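# Press stapler arm fully down and let it rebound

## Task

Push the stapler's top arm down firmly until it bottoms out, hold it there briefly, then release so it springs back up. The press counts only if the stapler remains upright and in its original spot on the table; tipping it over or shifting it means failure. Nothing may fall off the table or be left off it.

## Robot and tools

Robot: the upper body of a humanoid on a stand just past the table's -x edge, facing roughly +x. Only the right arm (seven joints) and its hand move. The hand has a thumb, an index finger and a middle finger, driven by seven motors.

Scene frame (all printed poses): z = 0 is the table top and +z is up. +x runs across the table away from the robot, and the robot's right is -y. The table's near edge is at x = 0.18 m. The pelvis is 0.01 to 0.14 m above the table. The right shoulder sits about 0.28 m above the pelvis, 0.14 m toward -y and 0.06 m toward +x. The hand point cannot get more than 0.55 m from the shoulder. The body may be slightly turned or tilted, and printed positions can be off by a few cm, more at long reach.

Hand point: a point fixed to the palm, 0.06 m out from the palm face, between the two fingers at knuckle depth. Its own axes: +y points out of the palm (toward the thumb side, where a held thing goes), +z runs along the straightened fingers, and +x runs across the palm from the index toward the middle finger. With the hand flat, the fingertips reach 0.095 m past the point along +z, the thumb tip is 0.035 m along +y, and the thumb sits 0.04 to 0.07 m back along -z. A wrist camera on the index side, and its clamp, can bump into things.

Row format, shared by execute_actions and move: 13 numbers, each in [-1, 1]. The first six are dx, dy, dz, rx, ry, rz. They are an offset, not a pose, measured from the current Hand target and along the Hand target's own axes, not the scene axes. 1.0 equals 0.6 m or 180 degrees, and rx, ry, rz form a single rotation vector. The last seven are absolute hand motor goals in the order thumb_0, thumb_1, thumb_2, middle_0, middle_1, index_0, index_1. thumb_0 swings the thumb: +1 is +60 degrees and points a bent thumb toward the middle finger, while -1 is -60 degrees and points it toward the index. For the other six, +1 is open and -1 is closed. thumb_1 is straight at +0.26. The _0 motors bend a finger at the knuckle and the _1 motors bend its tip. Since 0 is itself a command, resend your previous seven hand values to keep the hand unchanged.

execute_actions(actions, cameras): actions is a list of actions. Each action is a list of 1 to 15 rows, one row per 1/30 s step. An action always lasts 15 steps (0.5 s), and the last row repeats if fewer are given. Every row in an action is counted from the Hand target at the start of that action. A new action starts from the new target, so sending the same offset twice moves twice as far. An empty list just reports state. cameras picks images: omitted, null or ["all"] gives all, and [] gives none. The names are cam_head and cam_wrist.

move(target, speed, blend, blocking, cameras): moves the hand point in a straight line toward a target. target is one 13-number row or a list of up to 15 rows. Every row in the list is an offset from the same starting Hand target, and the list shares at most 10 s. speed is in m/s, 0.002 to 1.2, default 0.25, and turning is capped at twice that in rad/s. Give one value, or one per target. blend in metres rounds the corners at intermediate targets (default 0). blocking=false returns after about 0.5 s while the move continues. The path does not avoid obstacles. Faster moves lag more and hit harder, and aiming further past a contact presses harder. The result adds a move: line. done means at rest within 3 mm and 2 degrees. Other outcomes are off_target, moving, held or fault, plus limits=paced (pose clipped) or limits=held (steps withheld). Neither done nor off_target tells you whether anything is being touched.

wait(seconds 0 to 10): lets time pass while holding the last command, and a running move continues. stop(): brakes a running move, which needs some room. zoom_image(camera, region=[x0,y0,x1,y1]): gives a closer view of the latest image, at most 504x504 px. finished_scene(scene): ends the current scene (integer, the current scene's number, 1 to 3) and cannot be undone.

Results: end_effector_position (m) and end_effector_quat_wxyz in the scene frame. The Hand target line is the last commanded pose after clipping, and your next offsets count from it. hand_goal and hand_position are on the command scale. hand_torque_nm is positive toward -1. Also reported: joint positions, velocities ("within noise" means essentially still) and torques, positive toward a larger joint position. Torques include the arm's weight, offsets and noise, and friction can mask contact.

Control behaviour: each step, commanded orientation is clipped to within 32 degrees of the measured one. Damped inverse kinematics favours position. The hand often stops short of the target, and waiting will not close the gap. Any new action, even all zeros, asks for the target again, or you can send the remaining distance. A blocked arm keeps pushing, so to end a push, command the target back behind the hand point's actual position. Joint targets move at most 2.4 rad/s. Large turns can swing the elbow. Joint ranges (rad), from base to hand: shoulder pitch -2.800 to 2.670, shoulder roll -2.252 to 0.000, shoulder yaw -2.618 to 2.618, elbow -1.047 to 2.094, wrist roll -1.972 to 1.972, wrist pitch -1.614 to 1.614, wrist yaw -1.614 to 1.614. The drives are cheap with some play, and they are weaker from the elbow out.

Fingers act as soft springs: they press only while their goal lies past the surface. Goals that jump make fingers move at full speed, and a hinge moves only once its goal is 0.06 to 0.07 away (thumb_0: 0.17).

Heat: long pushes, stretched reach or held loads warm the motors. A MOTOR HOT line appears at 90 °C. At 120 °C an OVER-TEMPERATURE FAULT drops the arm for 30 to 60 s or more, sometimes without any warning first.

Avoid: fast impacts on the stapler, pressing off-centre so it tips or slides, sideways drag, pushing very hard, anything falling off the table, and long stalled pushes. Press at moderate speed on the arm's top, then back the target off upward.

Cameras: cam_head and cam_wrist are both 896x504. cam_head is a pinhole with fx = fy = 620.419 and centre (446.217, 251.774). cam_wrist is wide-angle with fx = fy = 384.901 and centre (447.08, 250.933).

Each tool is called after "Emit:" as name([rows], argument=value, ...), one row to a line, values as JSON.

## Session

Emit:
execute_actions(actions=[])

Scene clock: 0.00 s.
end_effector_position=(+0.2118, -0.1899, +0.2958) hand_goal=(+0.000, +0.263, +1.000, +1.000, +1.000, +1.000, +1.000) hand_position=(+0.000, +0.263, +1.000, +1.000, +1.000, +1.000, +1.000) hand_torque_nm=(+0.00, +0.00, +0.00, +0.00, +0.00, +0.00, +0.00) end_effector_quat_wxyz=(+0.710, -0.602, +0.178, -0.319)
Joint positions: [0.403 -0.922 -1.025 -0.576 0.135 -0.859 0.389]
Joint velocities: within noise
Joint torques (N m): no reading
Hand target: +0.2118, -0.1899, +0.2958; +0.710, -0.602, +0.178, -0.319

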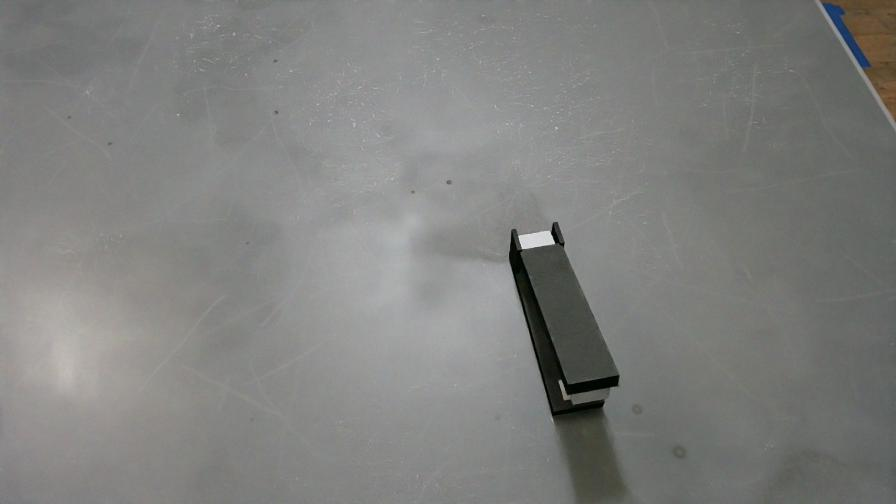

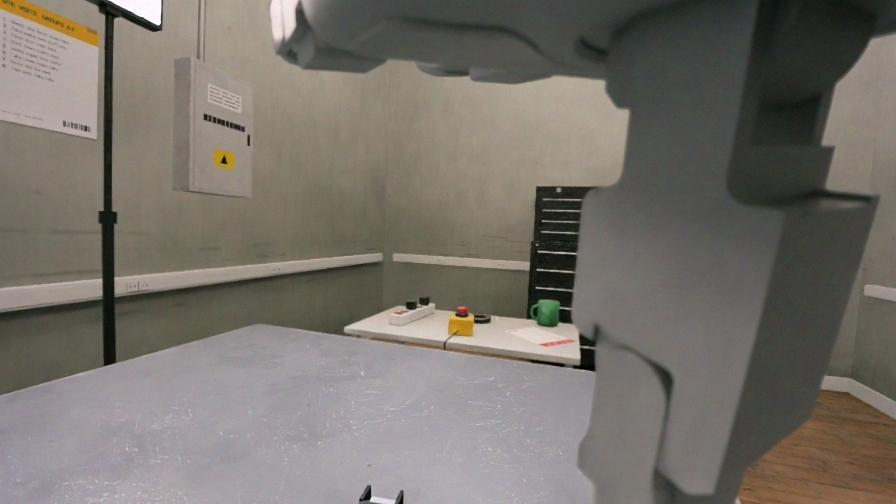

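Emit:
move(target=[0.1015,0.2175,0.1758,-0.4457,0.2328,0.1776,0,0.263,1,-1,-0.5,-1,-0.5], speed=0.4)

Scene clock: 16.23 s.
end_effector_position=(+0.3536, -0.1434, +0.2026) hand_goal=(+0.000, +0.263, +1.000, -1.000, -0.500, -1.000, -0.500) hand_position=(+0.000, +0.263, +1.000, -0.933, -0.436, -0.933, -0.436) hand_torque_nm=(+0.00, +0.00, +0.00, +0.08, +0.09, +0.08, +0.09) end_effector_quat_wxyz=(+0.543, -0.526, +0.616, -0.221)
Joint positions: [1.505 -2.218 -1.542 -0.258 0.712 0.243 -0.171]
Joint velocities: within noise
Joint torques (N m): [-2.89 1.64 -3.26 1.22 -0.03 -0.47 -0.85]
Hand target: +0.3548, -0.1431, +0.1997; +0.305, -0.644, +0.682, -0.168
Off the commanded pose: 0.003 m, 54 deg; orientation clipped.
joint sent to its limit — joint 2 (shoulder roll), lower limit. The joint targets are off in orientation, not in position.
move: off_target; limits=paced

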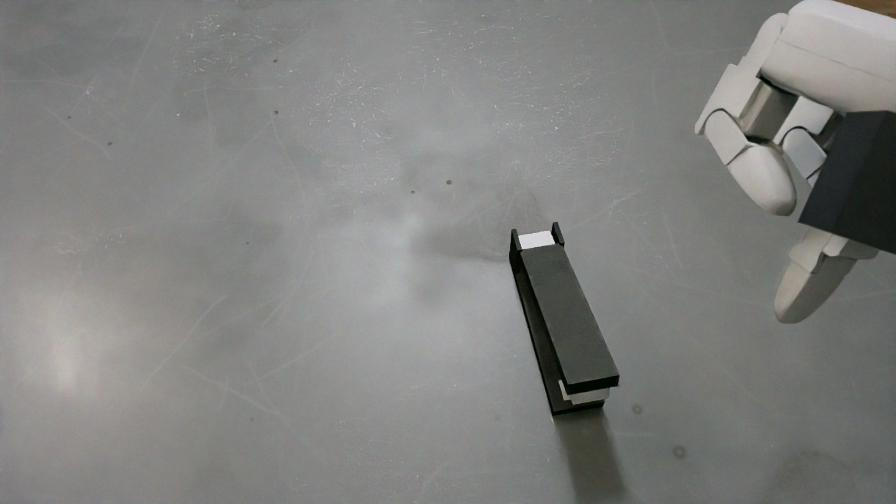

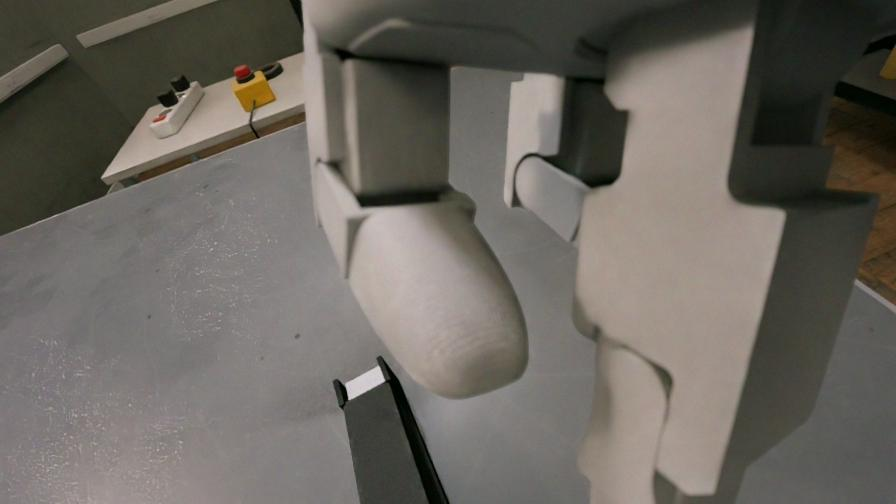

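Emit:
move(target=[0.0417,0.0765,-0.285,0.3173,-0.224,-0.1885,0,1,1,-1,-0.6,-1,-0.6], speed=0.4)

Scene clock: 25.57 s.
end_effector_position=(+0.2117, -0.1888, +0.2973) hand_goal=(+0.000, +1.000, +1.000, -1.000, -0.600, -1.000, -0.600) hand_position=(+0.000, +0.926, +1.000, -0.936, -0.536, -0.936, -0.536) hand_torque_nm=(+0.00, -0.10, +0.00, +0.08, +0.09, +0.08, +0.09) end_effector_quat_wxyz=(+0.711, -0.601, +0.177, -0.319)
Joint positions: [1.442 -1.213 -1.431 -0.569 -0.241 -0.823 -0.703]
Joint velocities: within noise
Joint torques (N m): [0.46 0.37 -1.4 1.56 0.54 -0.04 -1.15]
Hand target: +0.2116, -0.1902, +0.2959; +0.710, -0.602, +0.178, -0.319
Off the commanded pose: 0.002 m, 0 deg.
move: done

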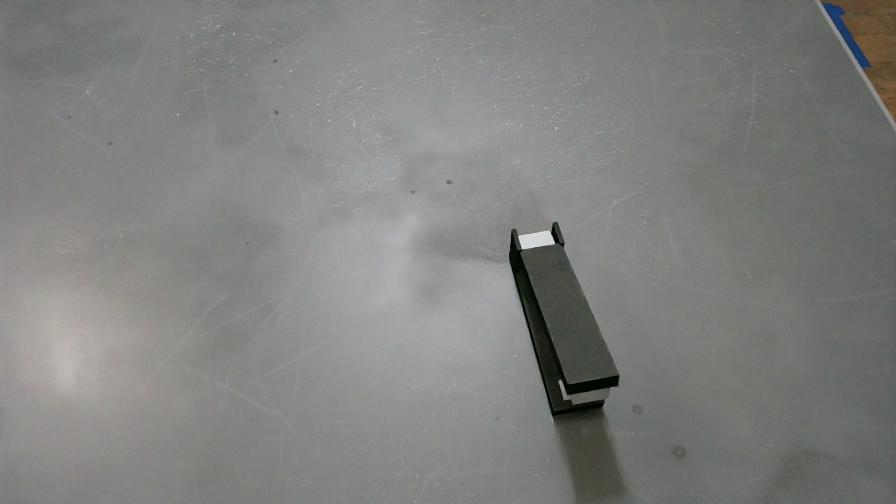

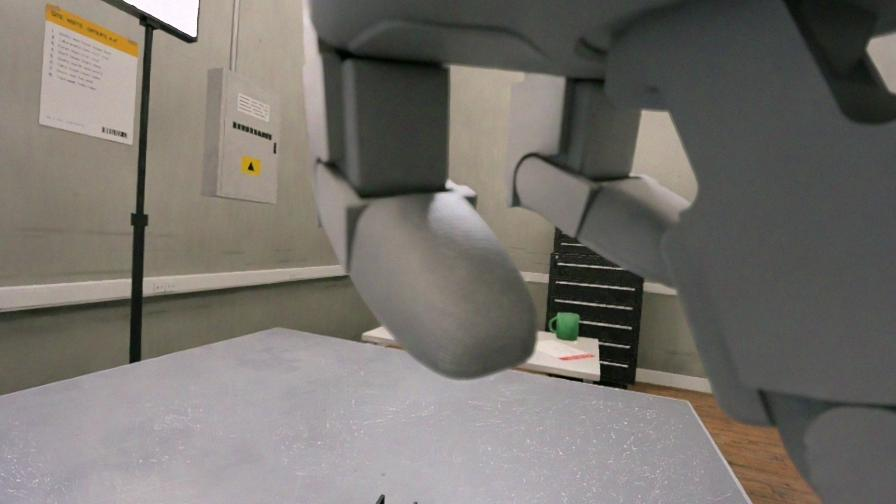

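Emit:
move(target=[0.0967,0.3155,0.1552,-0.2945,0.0885,0.066,0,1,1,-1,-0.6,-1,-0.6], speed=0.4)

Scene clock: 30.73 s.
end_effector_position=(+0.3422, -0.1576, +0.1565) hand_goal=(+0.000, +1.000, +1.000, -1.000, -0.600, -1.000, -0.600) hand_position=(+0.000, +0.926, +1.000, -0.936, -0.537, -0.937, -0.537) hand_torque_nm=(+0.00, -0.10, +0.00, +0.08, +0.09, +0.08, +0.09) end_effector_quat_wxyz=(-0.567, +0.659, -0.385, +0.308)
Joint positions: [1.785 -2.216 -1.54 -0.286 0.023 0.085 -0.406]
Joint velocities: within noise
Joint torques (N m): [-2.53 2.23 -3.06 0.73 -0.1 -0.23 -0.88]
Hand target: +0.3586, -0.1464, +0.1399; -0.366, +0.785, -0.453, +0.212
Off the commanded pose: 0.026 m, 30 deg.
joint sent to its limit — joint 2 (shoulder roll), lower limit. The joint targets are off in position and orientation.
move: off_target

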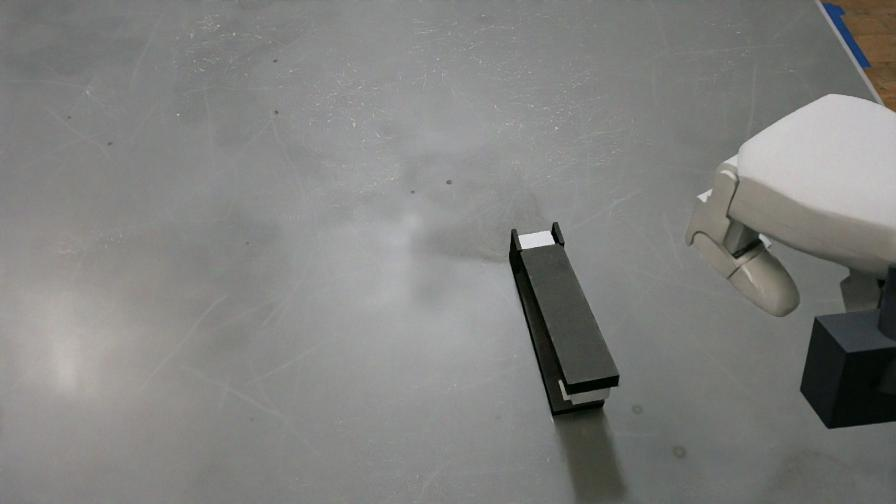

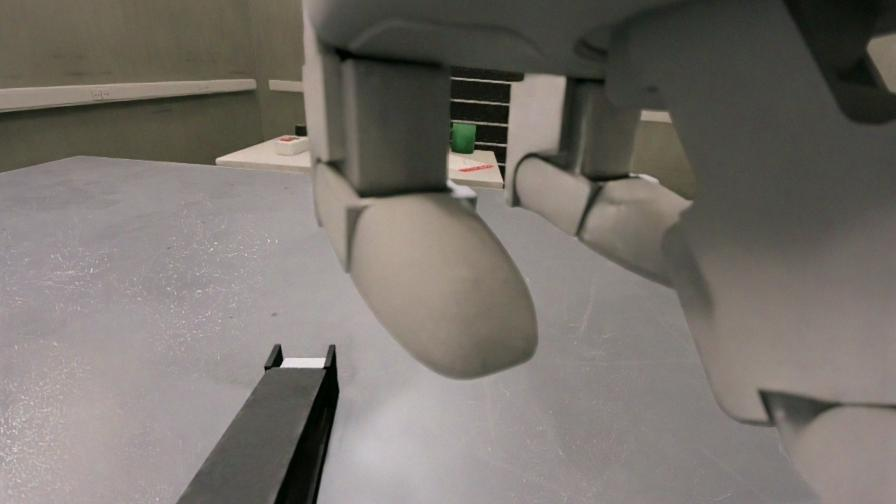

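Emit:
move(target=[-0.059,-0.0392,-0.3578,0.2945,-0.0885,-0.066,0,1,1,-1,-0.6,-1,-0.6], speed=0.4, cameras=[])

Emit:
move(target=[-0.0703,0.2687,0.2027,0.0407,0.2511,0.5137,0,1,1,-1,-0.6,-1,-0.6], speed=0.4)

Scene clock: 43.27 s.
end_effector_position=(+0.2110, -0.1892, +0.2947) hand_goal=(+0.000, +1.000, +1.000, -1.000, -0.600, -1.000, -0.600) hand_position=(+0.000, +0.927, +1.000, -0.937, -0.537, -0.937, -0.537) hand_torque_nm=(+0.00, -0.09, +0.00, +0.08, +0.09, +0.08, +0.09) end_effector_quat_wxyz=(+0.711, -0.600, +0.185, -0.317)
Joint positions: [1.732 -1.225 -1.558 -0.589 -0.309 -0.759 -0.929]
Joint velocities: within noise
Joint torques (N m): [0.19 1.76 -2.07 1.69 0.48 -0.09 -1.04]
Hand target: +0.2115, -0.1903, +0.2959; +0.710, -0.602, +0.178, -0.319
Off the commanded pose: 0.002 m, 1 deg.
move: done
No camera images: "cameras" was empty.

Scene clock: 46.23 s.
end_effector_position=(+0.2840, -0.0819, +0.1697) hand_goal=(+0.000, +1.000, +1.000, -1.000, -0.600, -1.000, -0.600) hand_position=(+0.000, +0.929, +1.000, -0.937, -0.539, -0.937, -0.539) hand_torque_nm=(+0.00, -0.09, +0.00, +0.08, +0.08, +0.08, +0.08) end_effector_quat_wxyz=(+0.529, -0.185, +0.828, +0.010)
Joint positions: [1.977 -2.214 -1.54 -0.545 1.327 -0.166 -0.654]
Joint velocities: within noise
Joint torques (N m): [-3.39 2 -2.63 -1.53 0.16 -0.96 0.02]
Hand target: +0.2966, -0.0605, +0.1599; +0.637, -0.100, +0.759, +0.084
Off the commanded pose: 0.027 m, 20 deg.
joint sent to its limit — joint 2 (shoulder roll), lower limit. The joint targets are off in position and orientation.
move: off_target

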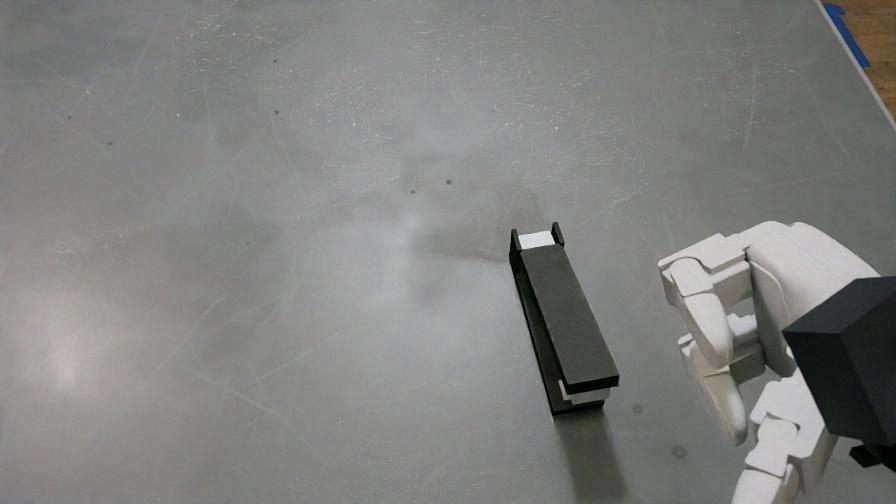

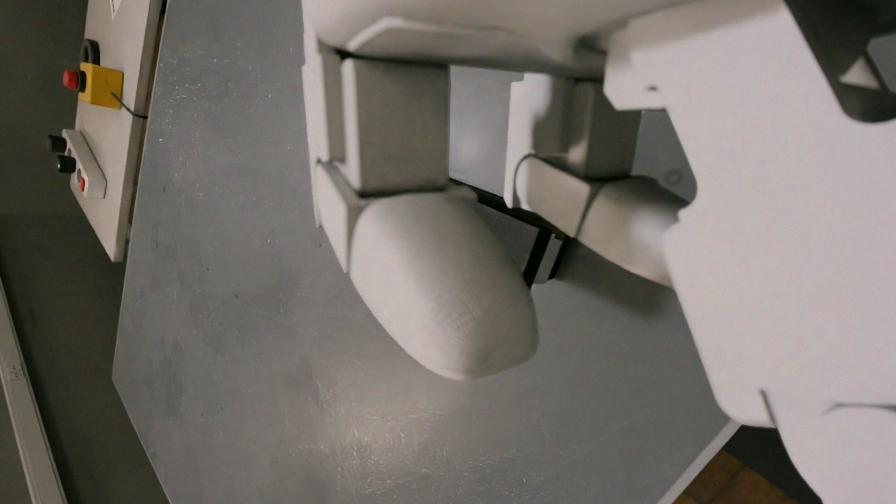

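Emit:
move(target=[0.0,-0.552,-0.446,0,0,0,0,1,1,-1,-0.6,-1,-0.6], speed=0.3)

Scene clock: 59.97 s.
end_effector_position=(+0.1275, -0.4439, +0.2000) hand_goal=(+0.000, +1.000, +1.000, -1.000, -0.600, -1.000, -0.600) hand_position=(+0.000, +0.929, +1.000, -0.937, -0.539, -0.937, -0.540) hand_torque_nm=(+0.00, -0.09, +0.00, +0.08, +0.08, +0.08, +0.08) end_effector_quat_wxyz=(+0.557, +0.015, +0.819, -0.136)
Joint positions: [0.512 -1.33 0.116 1.142 1.895 -0.512 1.142]
Joint velocities: within noise
Joint torques (N m): [2.33 -8.28 -1.57 1.42 0.98 -1.04 -0.26]
Hand target: +0.1322, -0.4448, +0.2063; +0.561, +0.006, +0.816, -0.140 (not the last commanded pose)
Off the commanded pose: 0.008 m, 31 deg.
move: held (a check stopped the path); limits=paced,held
pose unreachable: on one or more control steps of this call, first in action 0 (counted from 0), an arm could not follow its commanded pose, so it was not sent that pose on those steps. It may still have moved: this result reports where it is.
cause: moving toward the commanded pose would bring two parts of the arm too close to each other (its forearm and its thumb, with joints 6 (wrist pitch) and 7 (wrist yaw) between them).

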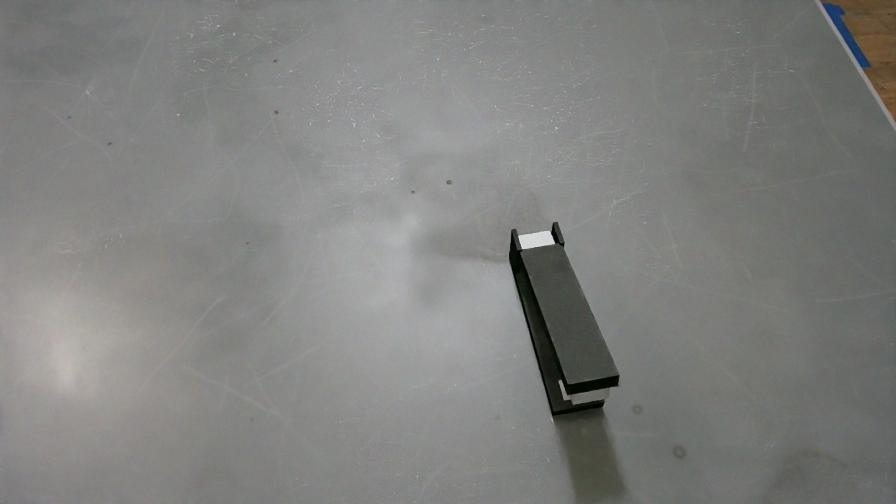

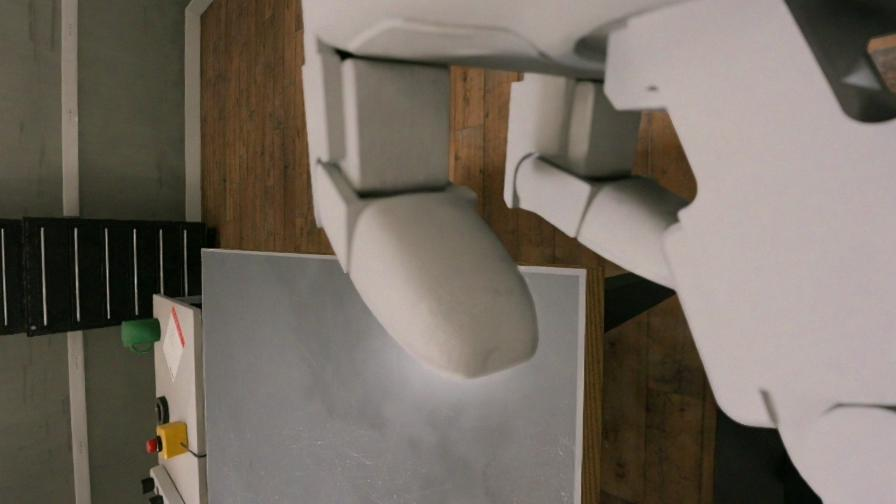

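Emit:
move(target=[-0.168,0.567,0.117,-0.1513,-0.0693,0.0324,0,0.263,1,-1,-0.6,-1,-0.6], speed=0.3)

Scene clock: 65.83 s.
end_effector_position=(+0.2912, -0.1205, +0.2004) hand_goal=(+0.000, +0.263, +1.000, -1.000, -0.600, -1.000, -0.600) hand_position=(+0.000, +0.318, +1.000, -0.937, -0.541, -0.937, -0.540) hand_torque_nm=(+0.00, +0.07, +0.00, +0.08, +0.08, +0.08, +0.08) end_effector_quat_wxyz=(+0.636, -0.099, +0.761, +0.081)
Joint positions: [1.675 -2.217 -0.863 -0.34 1.35 -0.952 -0.495]
Joint velocities: within noise
Joint torques (N m): [-1.85 1.87 -2.15 0.48 -0.16 -1.75 0.11]
Hand target: +0.2903, -0.1195, +0.1997; +0.637, -0.100, +0.759, +0.084
Off the commanded pose: 0.001 m, 0 deg.
joint sent to its limit — joint 2 (shoulder roll), lower limit. The joint targets still meet the commanded pose.
move: done

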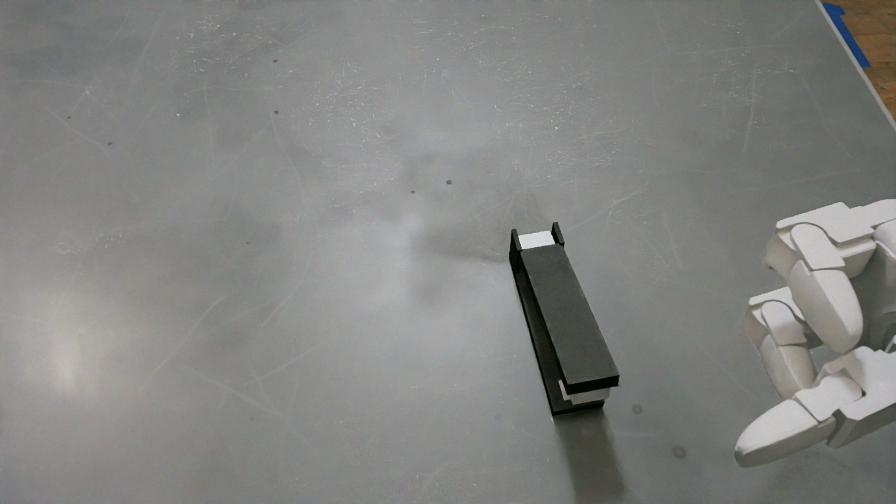

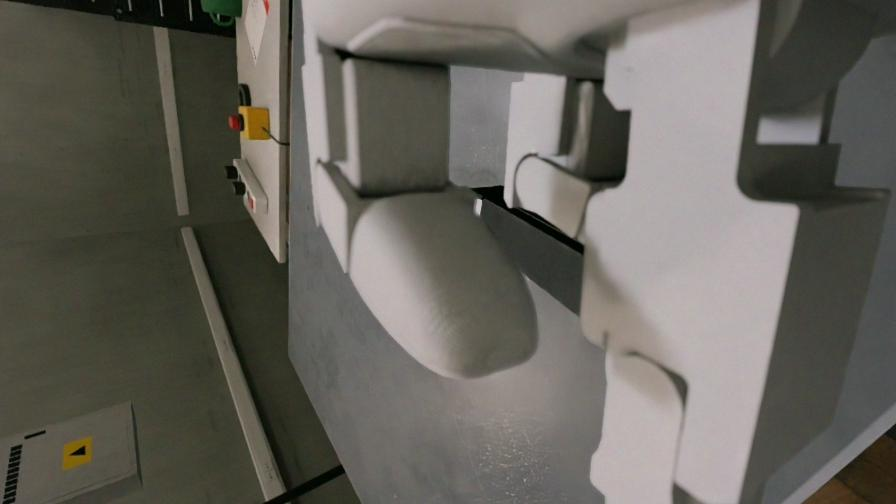

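Emit:
move(target=[0.036,-0.446,-0.395,-0.0407,-0.2511,-0.5137,0,0.263,1,-1,-0.6,-1,-0.6], speed=0.3, cameras=[])

Emit:
move(target=[-0.157,-0.0925,0.429,0,0,0,0,0.263,1,-1,-0.6,-1,-0.6], speed=0.3, cameras=[])

Scene clock: 79.63 s.
end_effector_position=(+0.1322, -0.4396, +0.2195) hand_goal=(+0.000, +0.263, +1.000, -1.000, -0.600, -1.000, -0.600) hand_position=(+0.000, +0.318, +1.000, -0.937, -0.541, -0.937, -0.540) hand_torque_nm=(+0.00, +0.07, +0.00, +0.08, +0.08, +0.08, +0.08) end_effector_quat_wxyz=(-0.500, +0.663, -0.298, +0.471)
Joint positions: [0.959 -1.297 -1.018 0.736 -1.564 -1.19 -1.628]
Joint velocities: within noise
Joint torques (N m): [1.36 -1.95 -2.3 -0.17 0.38 -0.03 -0.95]
Hand target: +0.1307, -0.4395, +0.2197; -0.701, +0.606, -0.184, +0.327
Off the commanded pose: 0.002 m, 34 deg; orientation clipped.
joint sent to its limit — joint 7 (wrist yaw), lower limit. The joint targets are off in orientation, not in position.
move: off_target; limits=paced
No camera images: "cameras" was empty.

Scene clock: 81.27 s.
end_effector_position=(+0.2186, -0.1911, +0.3093) hand_goal=(+0.000, +0.263, +1.000, -1.000, -0.600, -1.000, -0.600) hand_position=(+0.000, +0.318, +1.000, -0.937, -0.541, -0.937, -0.540) hand_torque_nm=(+0.00, +0.07, +0.00, +0.08, +0.08, +0.08, +0.08) end_effector_quat_wxyz=(+0.701, -0.608, +0.184, -0.325)
Joint positions: [1.455 -1.227 -1.516 -0.544 -0.13 -0.828 -0.595]
Joint velocities: within noise
Joint torques (N m): [0.66 1.02 -2.33 0.32 1.16 0.33 -0.7]
Hand target: +0.2184, -0.1902, +0.3112; +0.701, -0.606, +0.184, -0.327
Off the commanded pose: 0.002 m, 0 deg.
move: done
No camera images: "cameras" was empty.

Emit:
move(target=[0.146,0.114,-0.441,0.0407,0.2511,0.5137,0,0.263,1,-1,-0.6,-1,-0.6], speed=0.3, cameras=[])

Scene clock: 87.97 s.
end_effector_position=(+0.1277, -0.4404, +0.2118) hand_goal=(+0.000, +0.263, +1.000, -1.000, -0.600, -1.000, -0.600) hand_position=(+0.000, +0.318, +1.000, -0.937, -0.541, -0.937, -0.540) hand_torque_nm=(+0.00, +0.07, +0.00, +0.08, +0.08, +0.08, +0.08) end_effector_quat_wxyz=(+0.587, +0.001, +0.802, -0.109)
Joint positions: [0.248 -1.299 0.126 1.431 1.829 -0.43 1.381]
Joint velocities: within noise
Joint torques (N m): [1.06 -5.92 -0.6 2.73 0.44 -0.42 0.02]
Hand target: +0.1243, -0.4396, +0.2049; +0.636, -0.096, +0.763, +0.071
Off the commanded pose: 0.008 m, 25 deg.
move: off_target; limits=paced
No camera images: "cameras" was empty.

Emit:
move(target=[0.104,0.273,0.226,0,0,0,0,0.263,1,-1,-0.6,-1,-0.6], speed=0.2)

Scene clock: 91.47 s.
end_effector_position=(+0.2054, -0.2545, +0.1200) hand_goal=(+0.000, +0.263, +1.000, -1.000, -0.600, -1.000, -0.600) hand_position=(+0.000, +0.318, +1.000, -0.937, -0.541, -0.937, -0.541) hand_torque_nm=(+0.00, +0.07, +0.00, +0.08, +0.08, +0.08, +0.08) end_effector_quat_wxyz=(+0.638, -0.101, +0.760, +0.068)
Joint positions: [0.272 -1.194 0.491 0.336 1.344 -0.916 0.496]
Joint velocities: within noise
Joint torques (N m): [-0.26 -4.18 -1.26 0.42 0.25 -1.1 -0.12]
Hand target: +0.2042, -0.2528, +0.1165; +0.636, -0.096, +0.763, +0.071
Off the commanded pose: 0.004 m, 1 deg.
move: off_target

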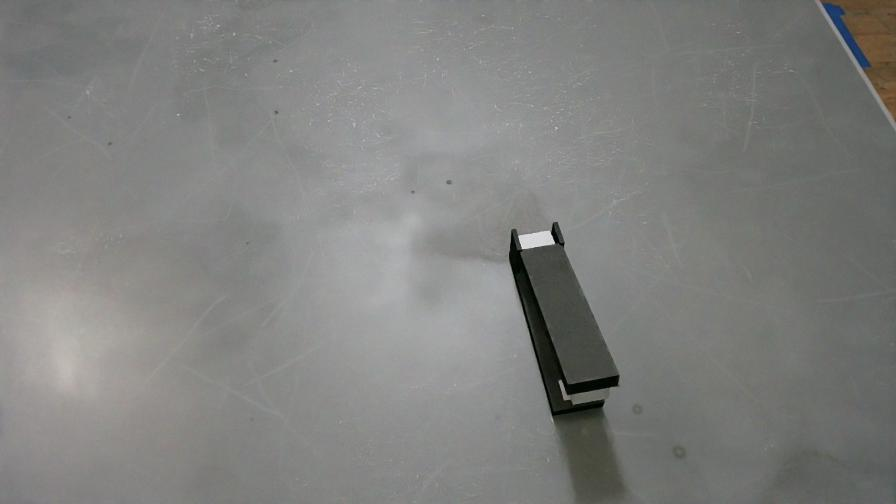

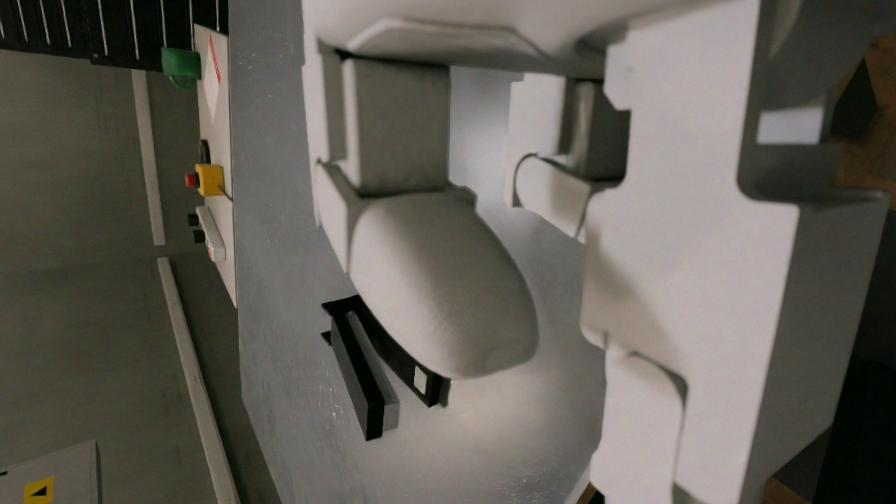

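Emit:
move(target=[-0.104,0.255,0.2455,0,0,0,0,0.263,1,-1,-0.6,-1,-0.6], speed=0.2)

Scene clock: 94.83 s.
end_effector_position=(+0.3188, -0.0687, +0.1508) hand_goal=(+0.000, +0.263, +1.000, -1.000, -0.600, -1.000, -0.600) hand_position=(+0.000, +0.318, +1.000, -0.937, -0.541, -0.937, -0.541) hand_torque_nm=(+0.00, +0.07, +0.00, +0.08, +0.08, +0.08, +0.08) end_effector_quat_wxyz=(+0.636, -0.094, +0.762, +0.071)
Joint positions: [-0.376 -0.985 0.718 -0.292 0.891 -0.12 -0.497]
Joint velocities: within noise
Joint torques (N m): [-3.54 -2.26 -1.68 -1.61 -0.22 -1.14 -0.12]
Hand target: +0.3196, -0.0666, +0.1489; +0.636, -0.096, +0.763, +0.071
Off the commanded pose: 0.003 m, 0 deg.
move: done

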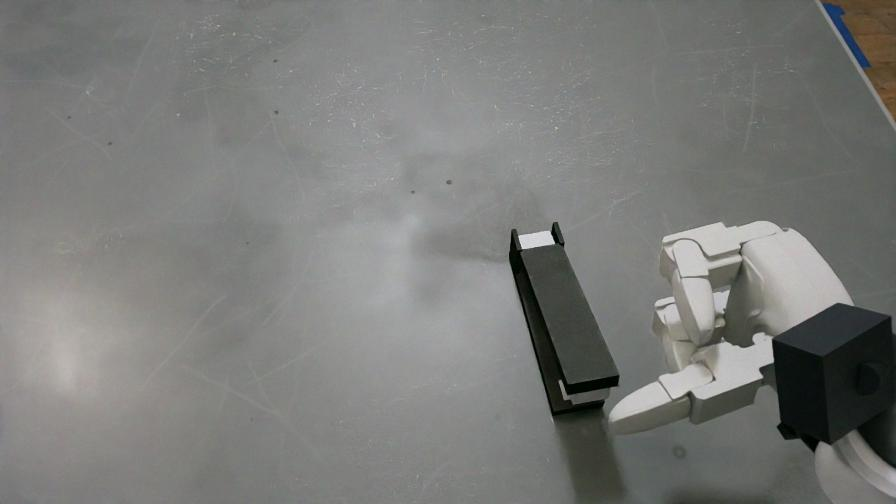

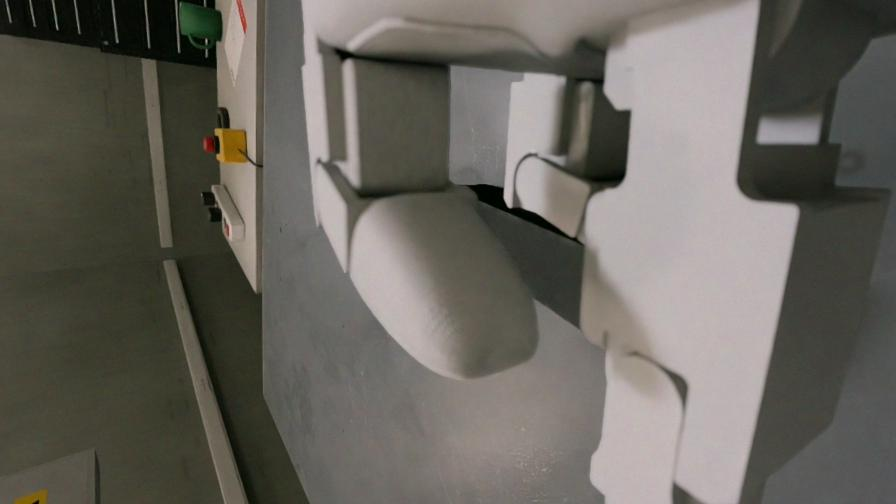

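Emit:
move(target=[0.061,0.037,0.028,0,0,0,0,0.263,1,-1,-0.6,-1,-0.6], speed=0.1)

Emit:
zoom_image(camera="cam_head", region=[480, 200, 832, 504])

Scene clock: 99.03 s.
end_effector_position=(+0.3217, -0.0466, +0.1063) hand_goal=(+0.000, +0.263, +1.000, -1.000, -0.600, -1.000, -0.600) hand_position=(+0.000, +0.318, +1.000, -0.947, -0.548, -0.937, -0.541) hand_torque_nm=(+0.00, +0.07, +0.00, +0.06, +0.07, +0.08, +0.08) end_effector_quat_wxyz=(+0.629, -0.095, +0.768, +0.067)
Joint positions: [-0.389 -0.757 0.777 -0.063 0.734 -0.162 -0.469]
Joint velocities: within noise
Joint torques (N m): [-3.95 -1.52 -1.7 -2.05 -0.19 -1.73 0.19]
Hand target: +0.3240, -0.0433, +0.1095; +0.636, -0.096, +0.763, +0.071
Off the commanded pose: 0.005 m, 1 deg.
move: off_target

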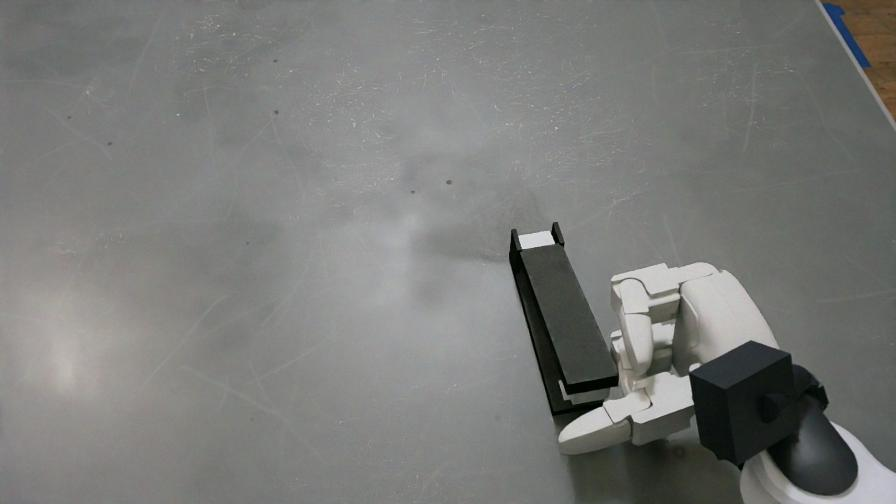

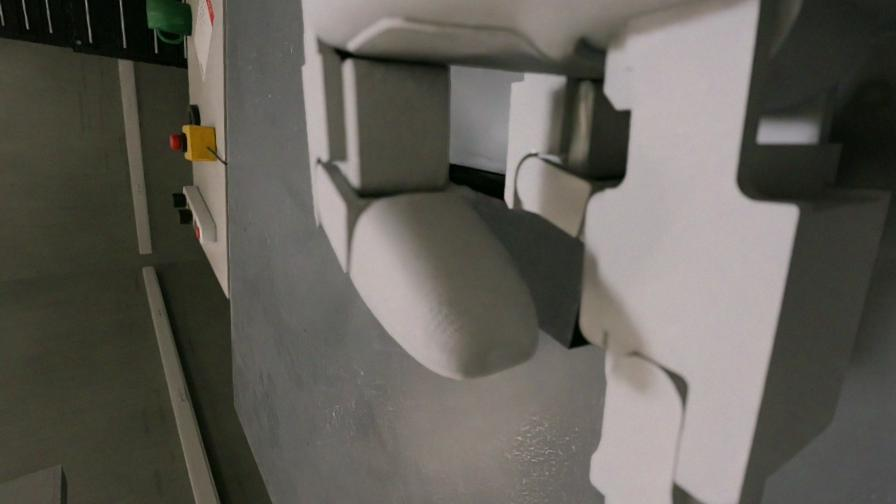

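Scaled by 1.432 from the camera's 896x504 image, which has a finer 1280x720 frame.

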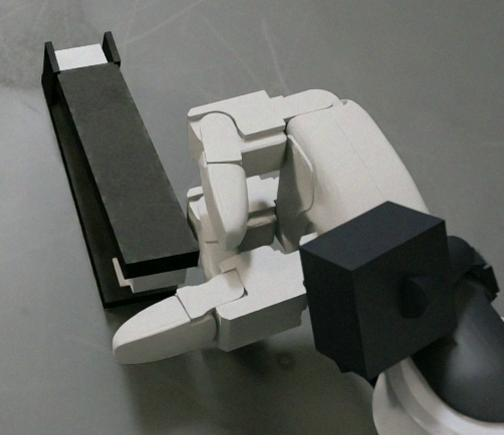

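Emit:
move([
  [-0.082,0,-0.0145,0,0,0,0,0.263,1,-1,-0.6,-1,-0.6],
  [-0.0713,0.0693,-0.027,0,0,0,0,0.263,1,-1,-0.6,-1,-0.6],
], speed=0.15)

Emit:
zoom_image(camera="cam_head", region=[480, 200, 832, 504])

Scene clock: 104.27 s.
end_effector_position=(+0.3047, -0.0082, +0.1485) hand_goal=(+0.000, +0.263, +1.000, -1.000, -0.600, -1.000, -0.600) hand_position=(+0.000, +0.318, +1.000, -0.948, -0.548, -0.937, -0.541) hand_torque_nm=(+0.00, +0.07, +0.00, +0.06, +0.07, +0.08, +0.08) end_effector_quat_wxyz=(+0.628, -0.093, +0.770, +0.068)
Joint positions: [-0.435 -0.762 0.805 -0.412 0.764 0.103 -0.736]
Joint velocities: within noise
Joint torques (N m): [-4.24 -1.22 -1.6 -3.8 -0.34 -1.06 -0.14]
Hand target: +0.3061, -0.0042, +0.1539; +0.636, -0.096, +0.763, +0.071
Off the commanded pose: 0.007 m, 1 deg.
move: off_target

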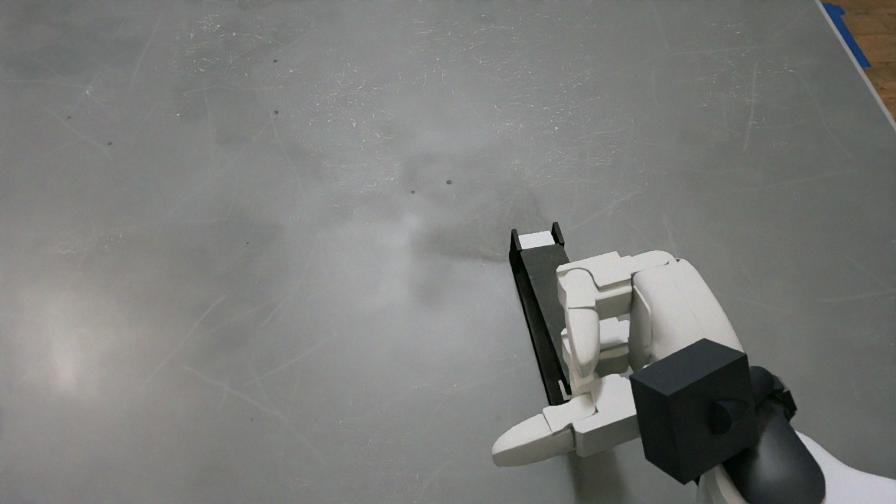

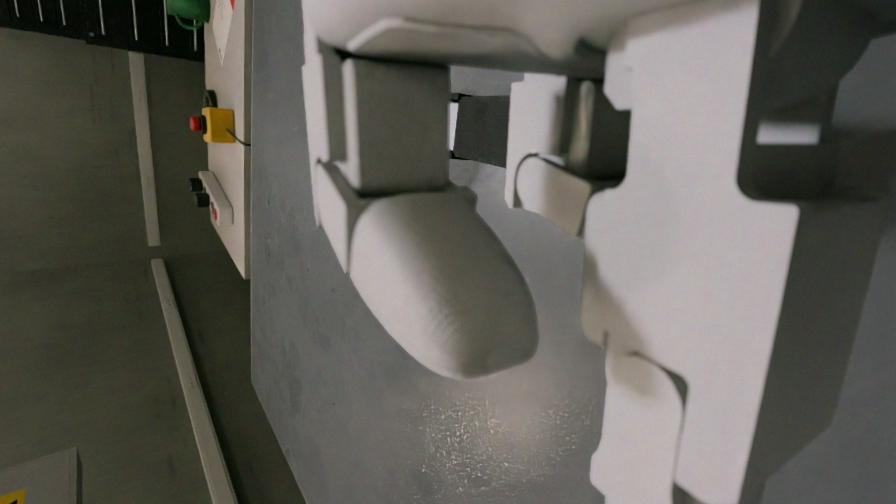

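Scaled by 1.432 from the camera's 896x504 image, which has a finer 1280x720 frame.

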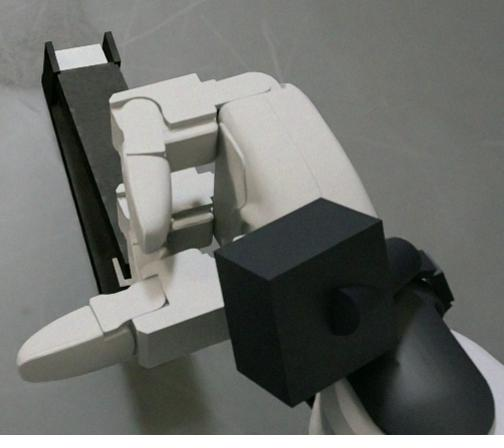

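Emit:
move([
  [-0.006,-0.016,0.033,0,0,0,0,0.263,1,-1,-0.6,-1,-0.6],
  [0.0927,-0.016,0.0505,0,0,0,0,0.263,1,-1,-0.6,-1,-0.6],
], speed=0.1)

Emit:
zoom_image(camera="cam_head", region=[480, 200, 832, 504])

Scene clock: 107.90 s.
end_effector_position=(+0.3342, -0.0088, +0.1116) hand_goal=(+0.000, +0.263, +1.000, -1.000, -0.600, -1.000, -0.600) hand_position=(+0.000, +0.318, +1.000, -0.974, -0.551, -0.937, -0.541) hand_torque_nm=(+0.00, +0.07, +0.00, +0.03, +0.07, +0.08, +0.08) end_effector_quat_wxyz=(+0.655, -0.087, +0.746, +0.080)
Joint positions: [-0.482 -0.594 0.832 0.043 0.657 -0.193 -0.525]
Joint velocities: within noise
Joint torques (N m): [-2.22 -1.39 -0.47 -0.73 -0.11 -0.6 0.01]
Hand target: +0.3277, -0.0097, +0.0939; +0.636, -0.096, +0.763, +0.071
Off the commanded pose: 0.019 m, 3 deg.
move: off_target

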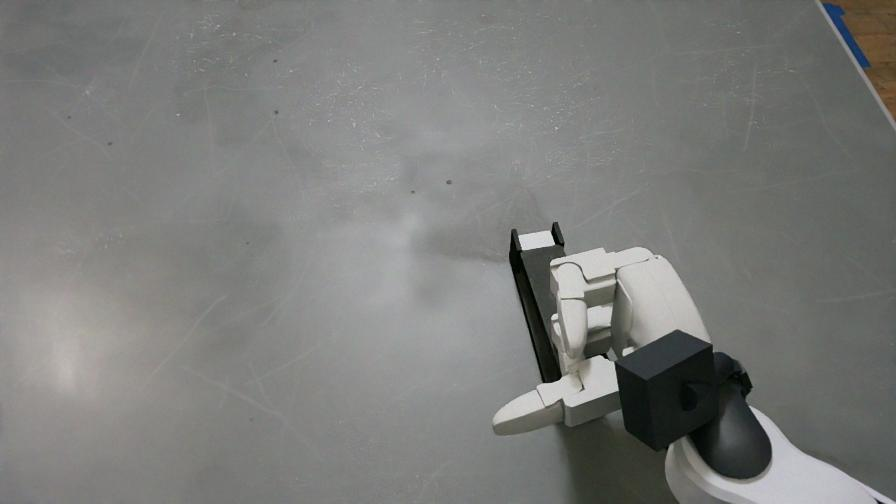

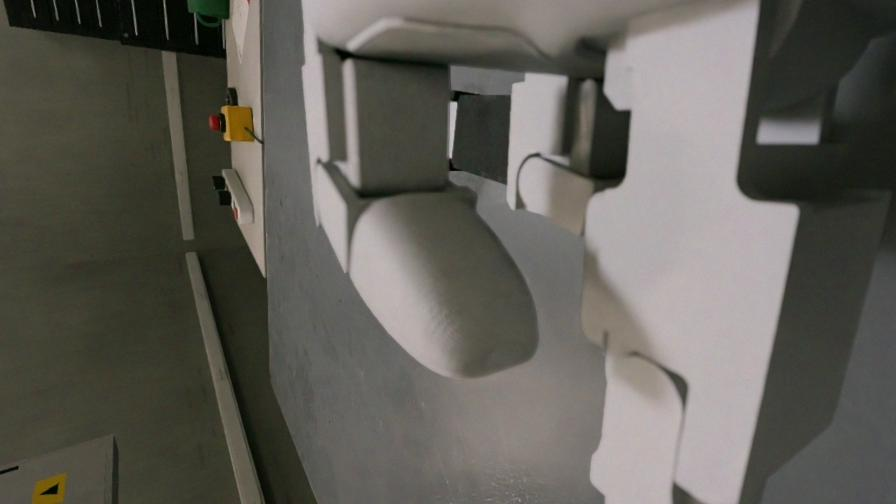

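Scaled by 1.432 from the camera's 896x504 image, which has a finer 1280x720 frame.

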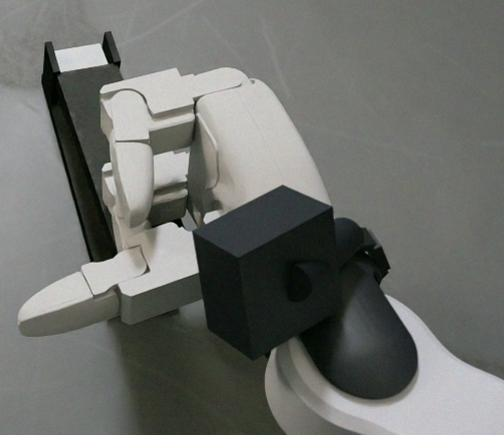

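Emit:
move(target=[0.0657,0,0.0116,0,0,0,0,0.263,1,-1,-0.6,-1,-0.6], speed=0.1)

Emit:
zoom_image(camera="cam_head", region=[480, 200, 832, 504])

Scene clock: 110.17 s.
end_effector_position=(+0.3395, -0.0041, +0.0943) hand_goal=(+0.000, +0.263, +1.000, -1.000, -0.600, -1.000, -0.600) hand_position=(+0.000, +0.318, +1.000, -0.997, -0.555, -0.937, -0.541) hand_torque_nm=(+0.00, +0.07, +0.00, +0.00, +0.06, +0.08, +0.08) end_effector_quat_wxyz=(+0.682, -0.080, +0.720, +0.097)
Joint positions: [-0.509 -0.47 0.861 0.346 0.614 -0.447 -0.422]
Joint velocities: within noise
Joint torques (N m): [-0.55 -1.49 0.37 2.02 0.12 0.97 -0.19]
Hand target: +0.3275, -0.0103, +0.0538; +0.636, -0.096, +0.763, +0.071
Off the commanded pose: 0.043 m, 8 deg.
move: off_target

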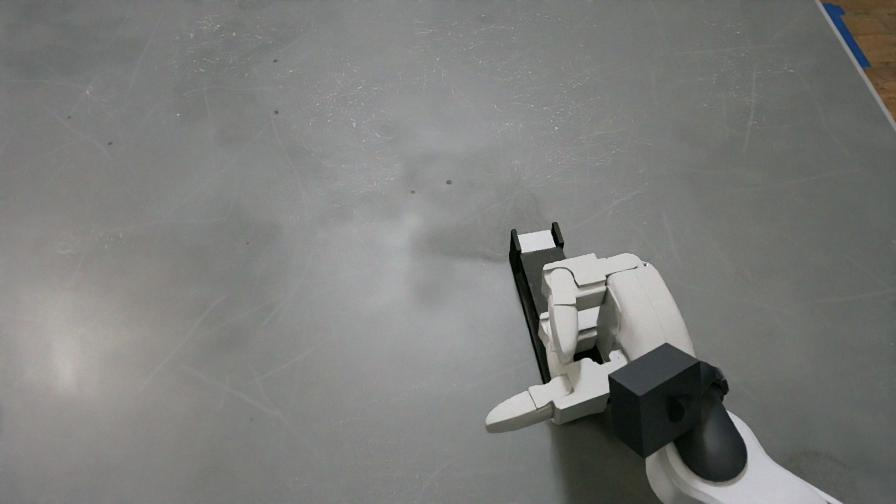

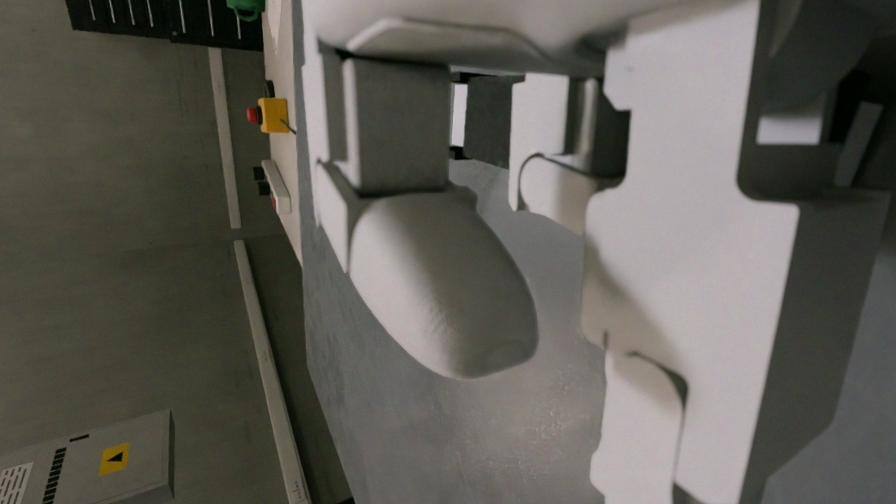

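Scaled by 1.432 from the camera's 896x504 image, which has a finer 1280x720 frame.

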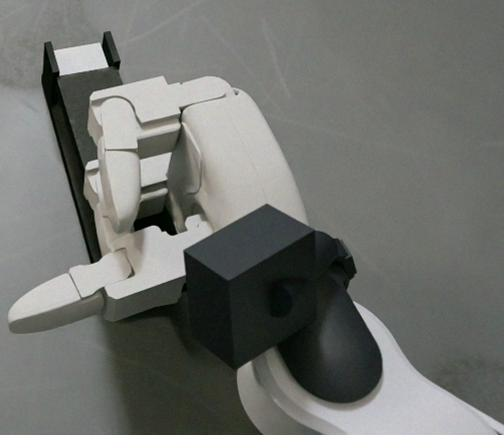

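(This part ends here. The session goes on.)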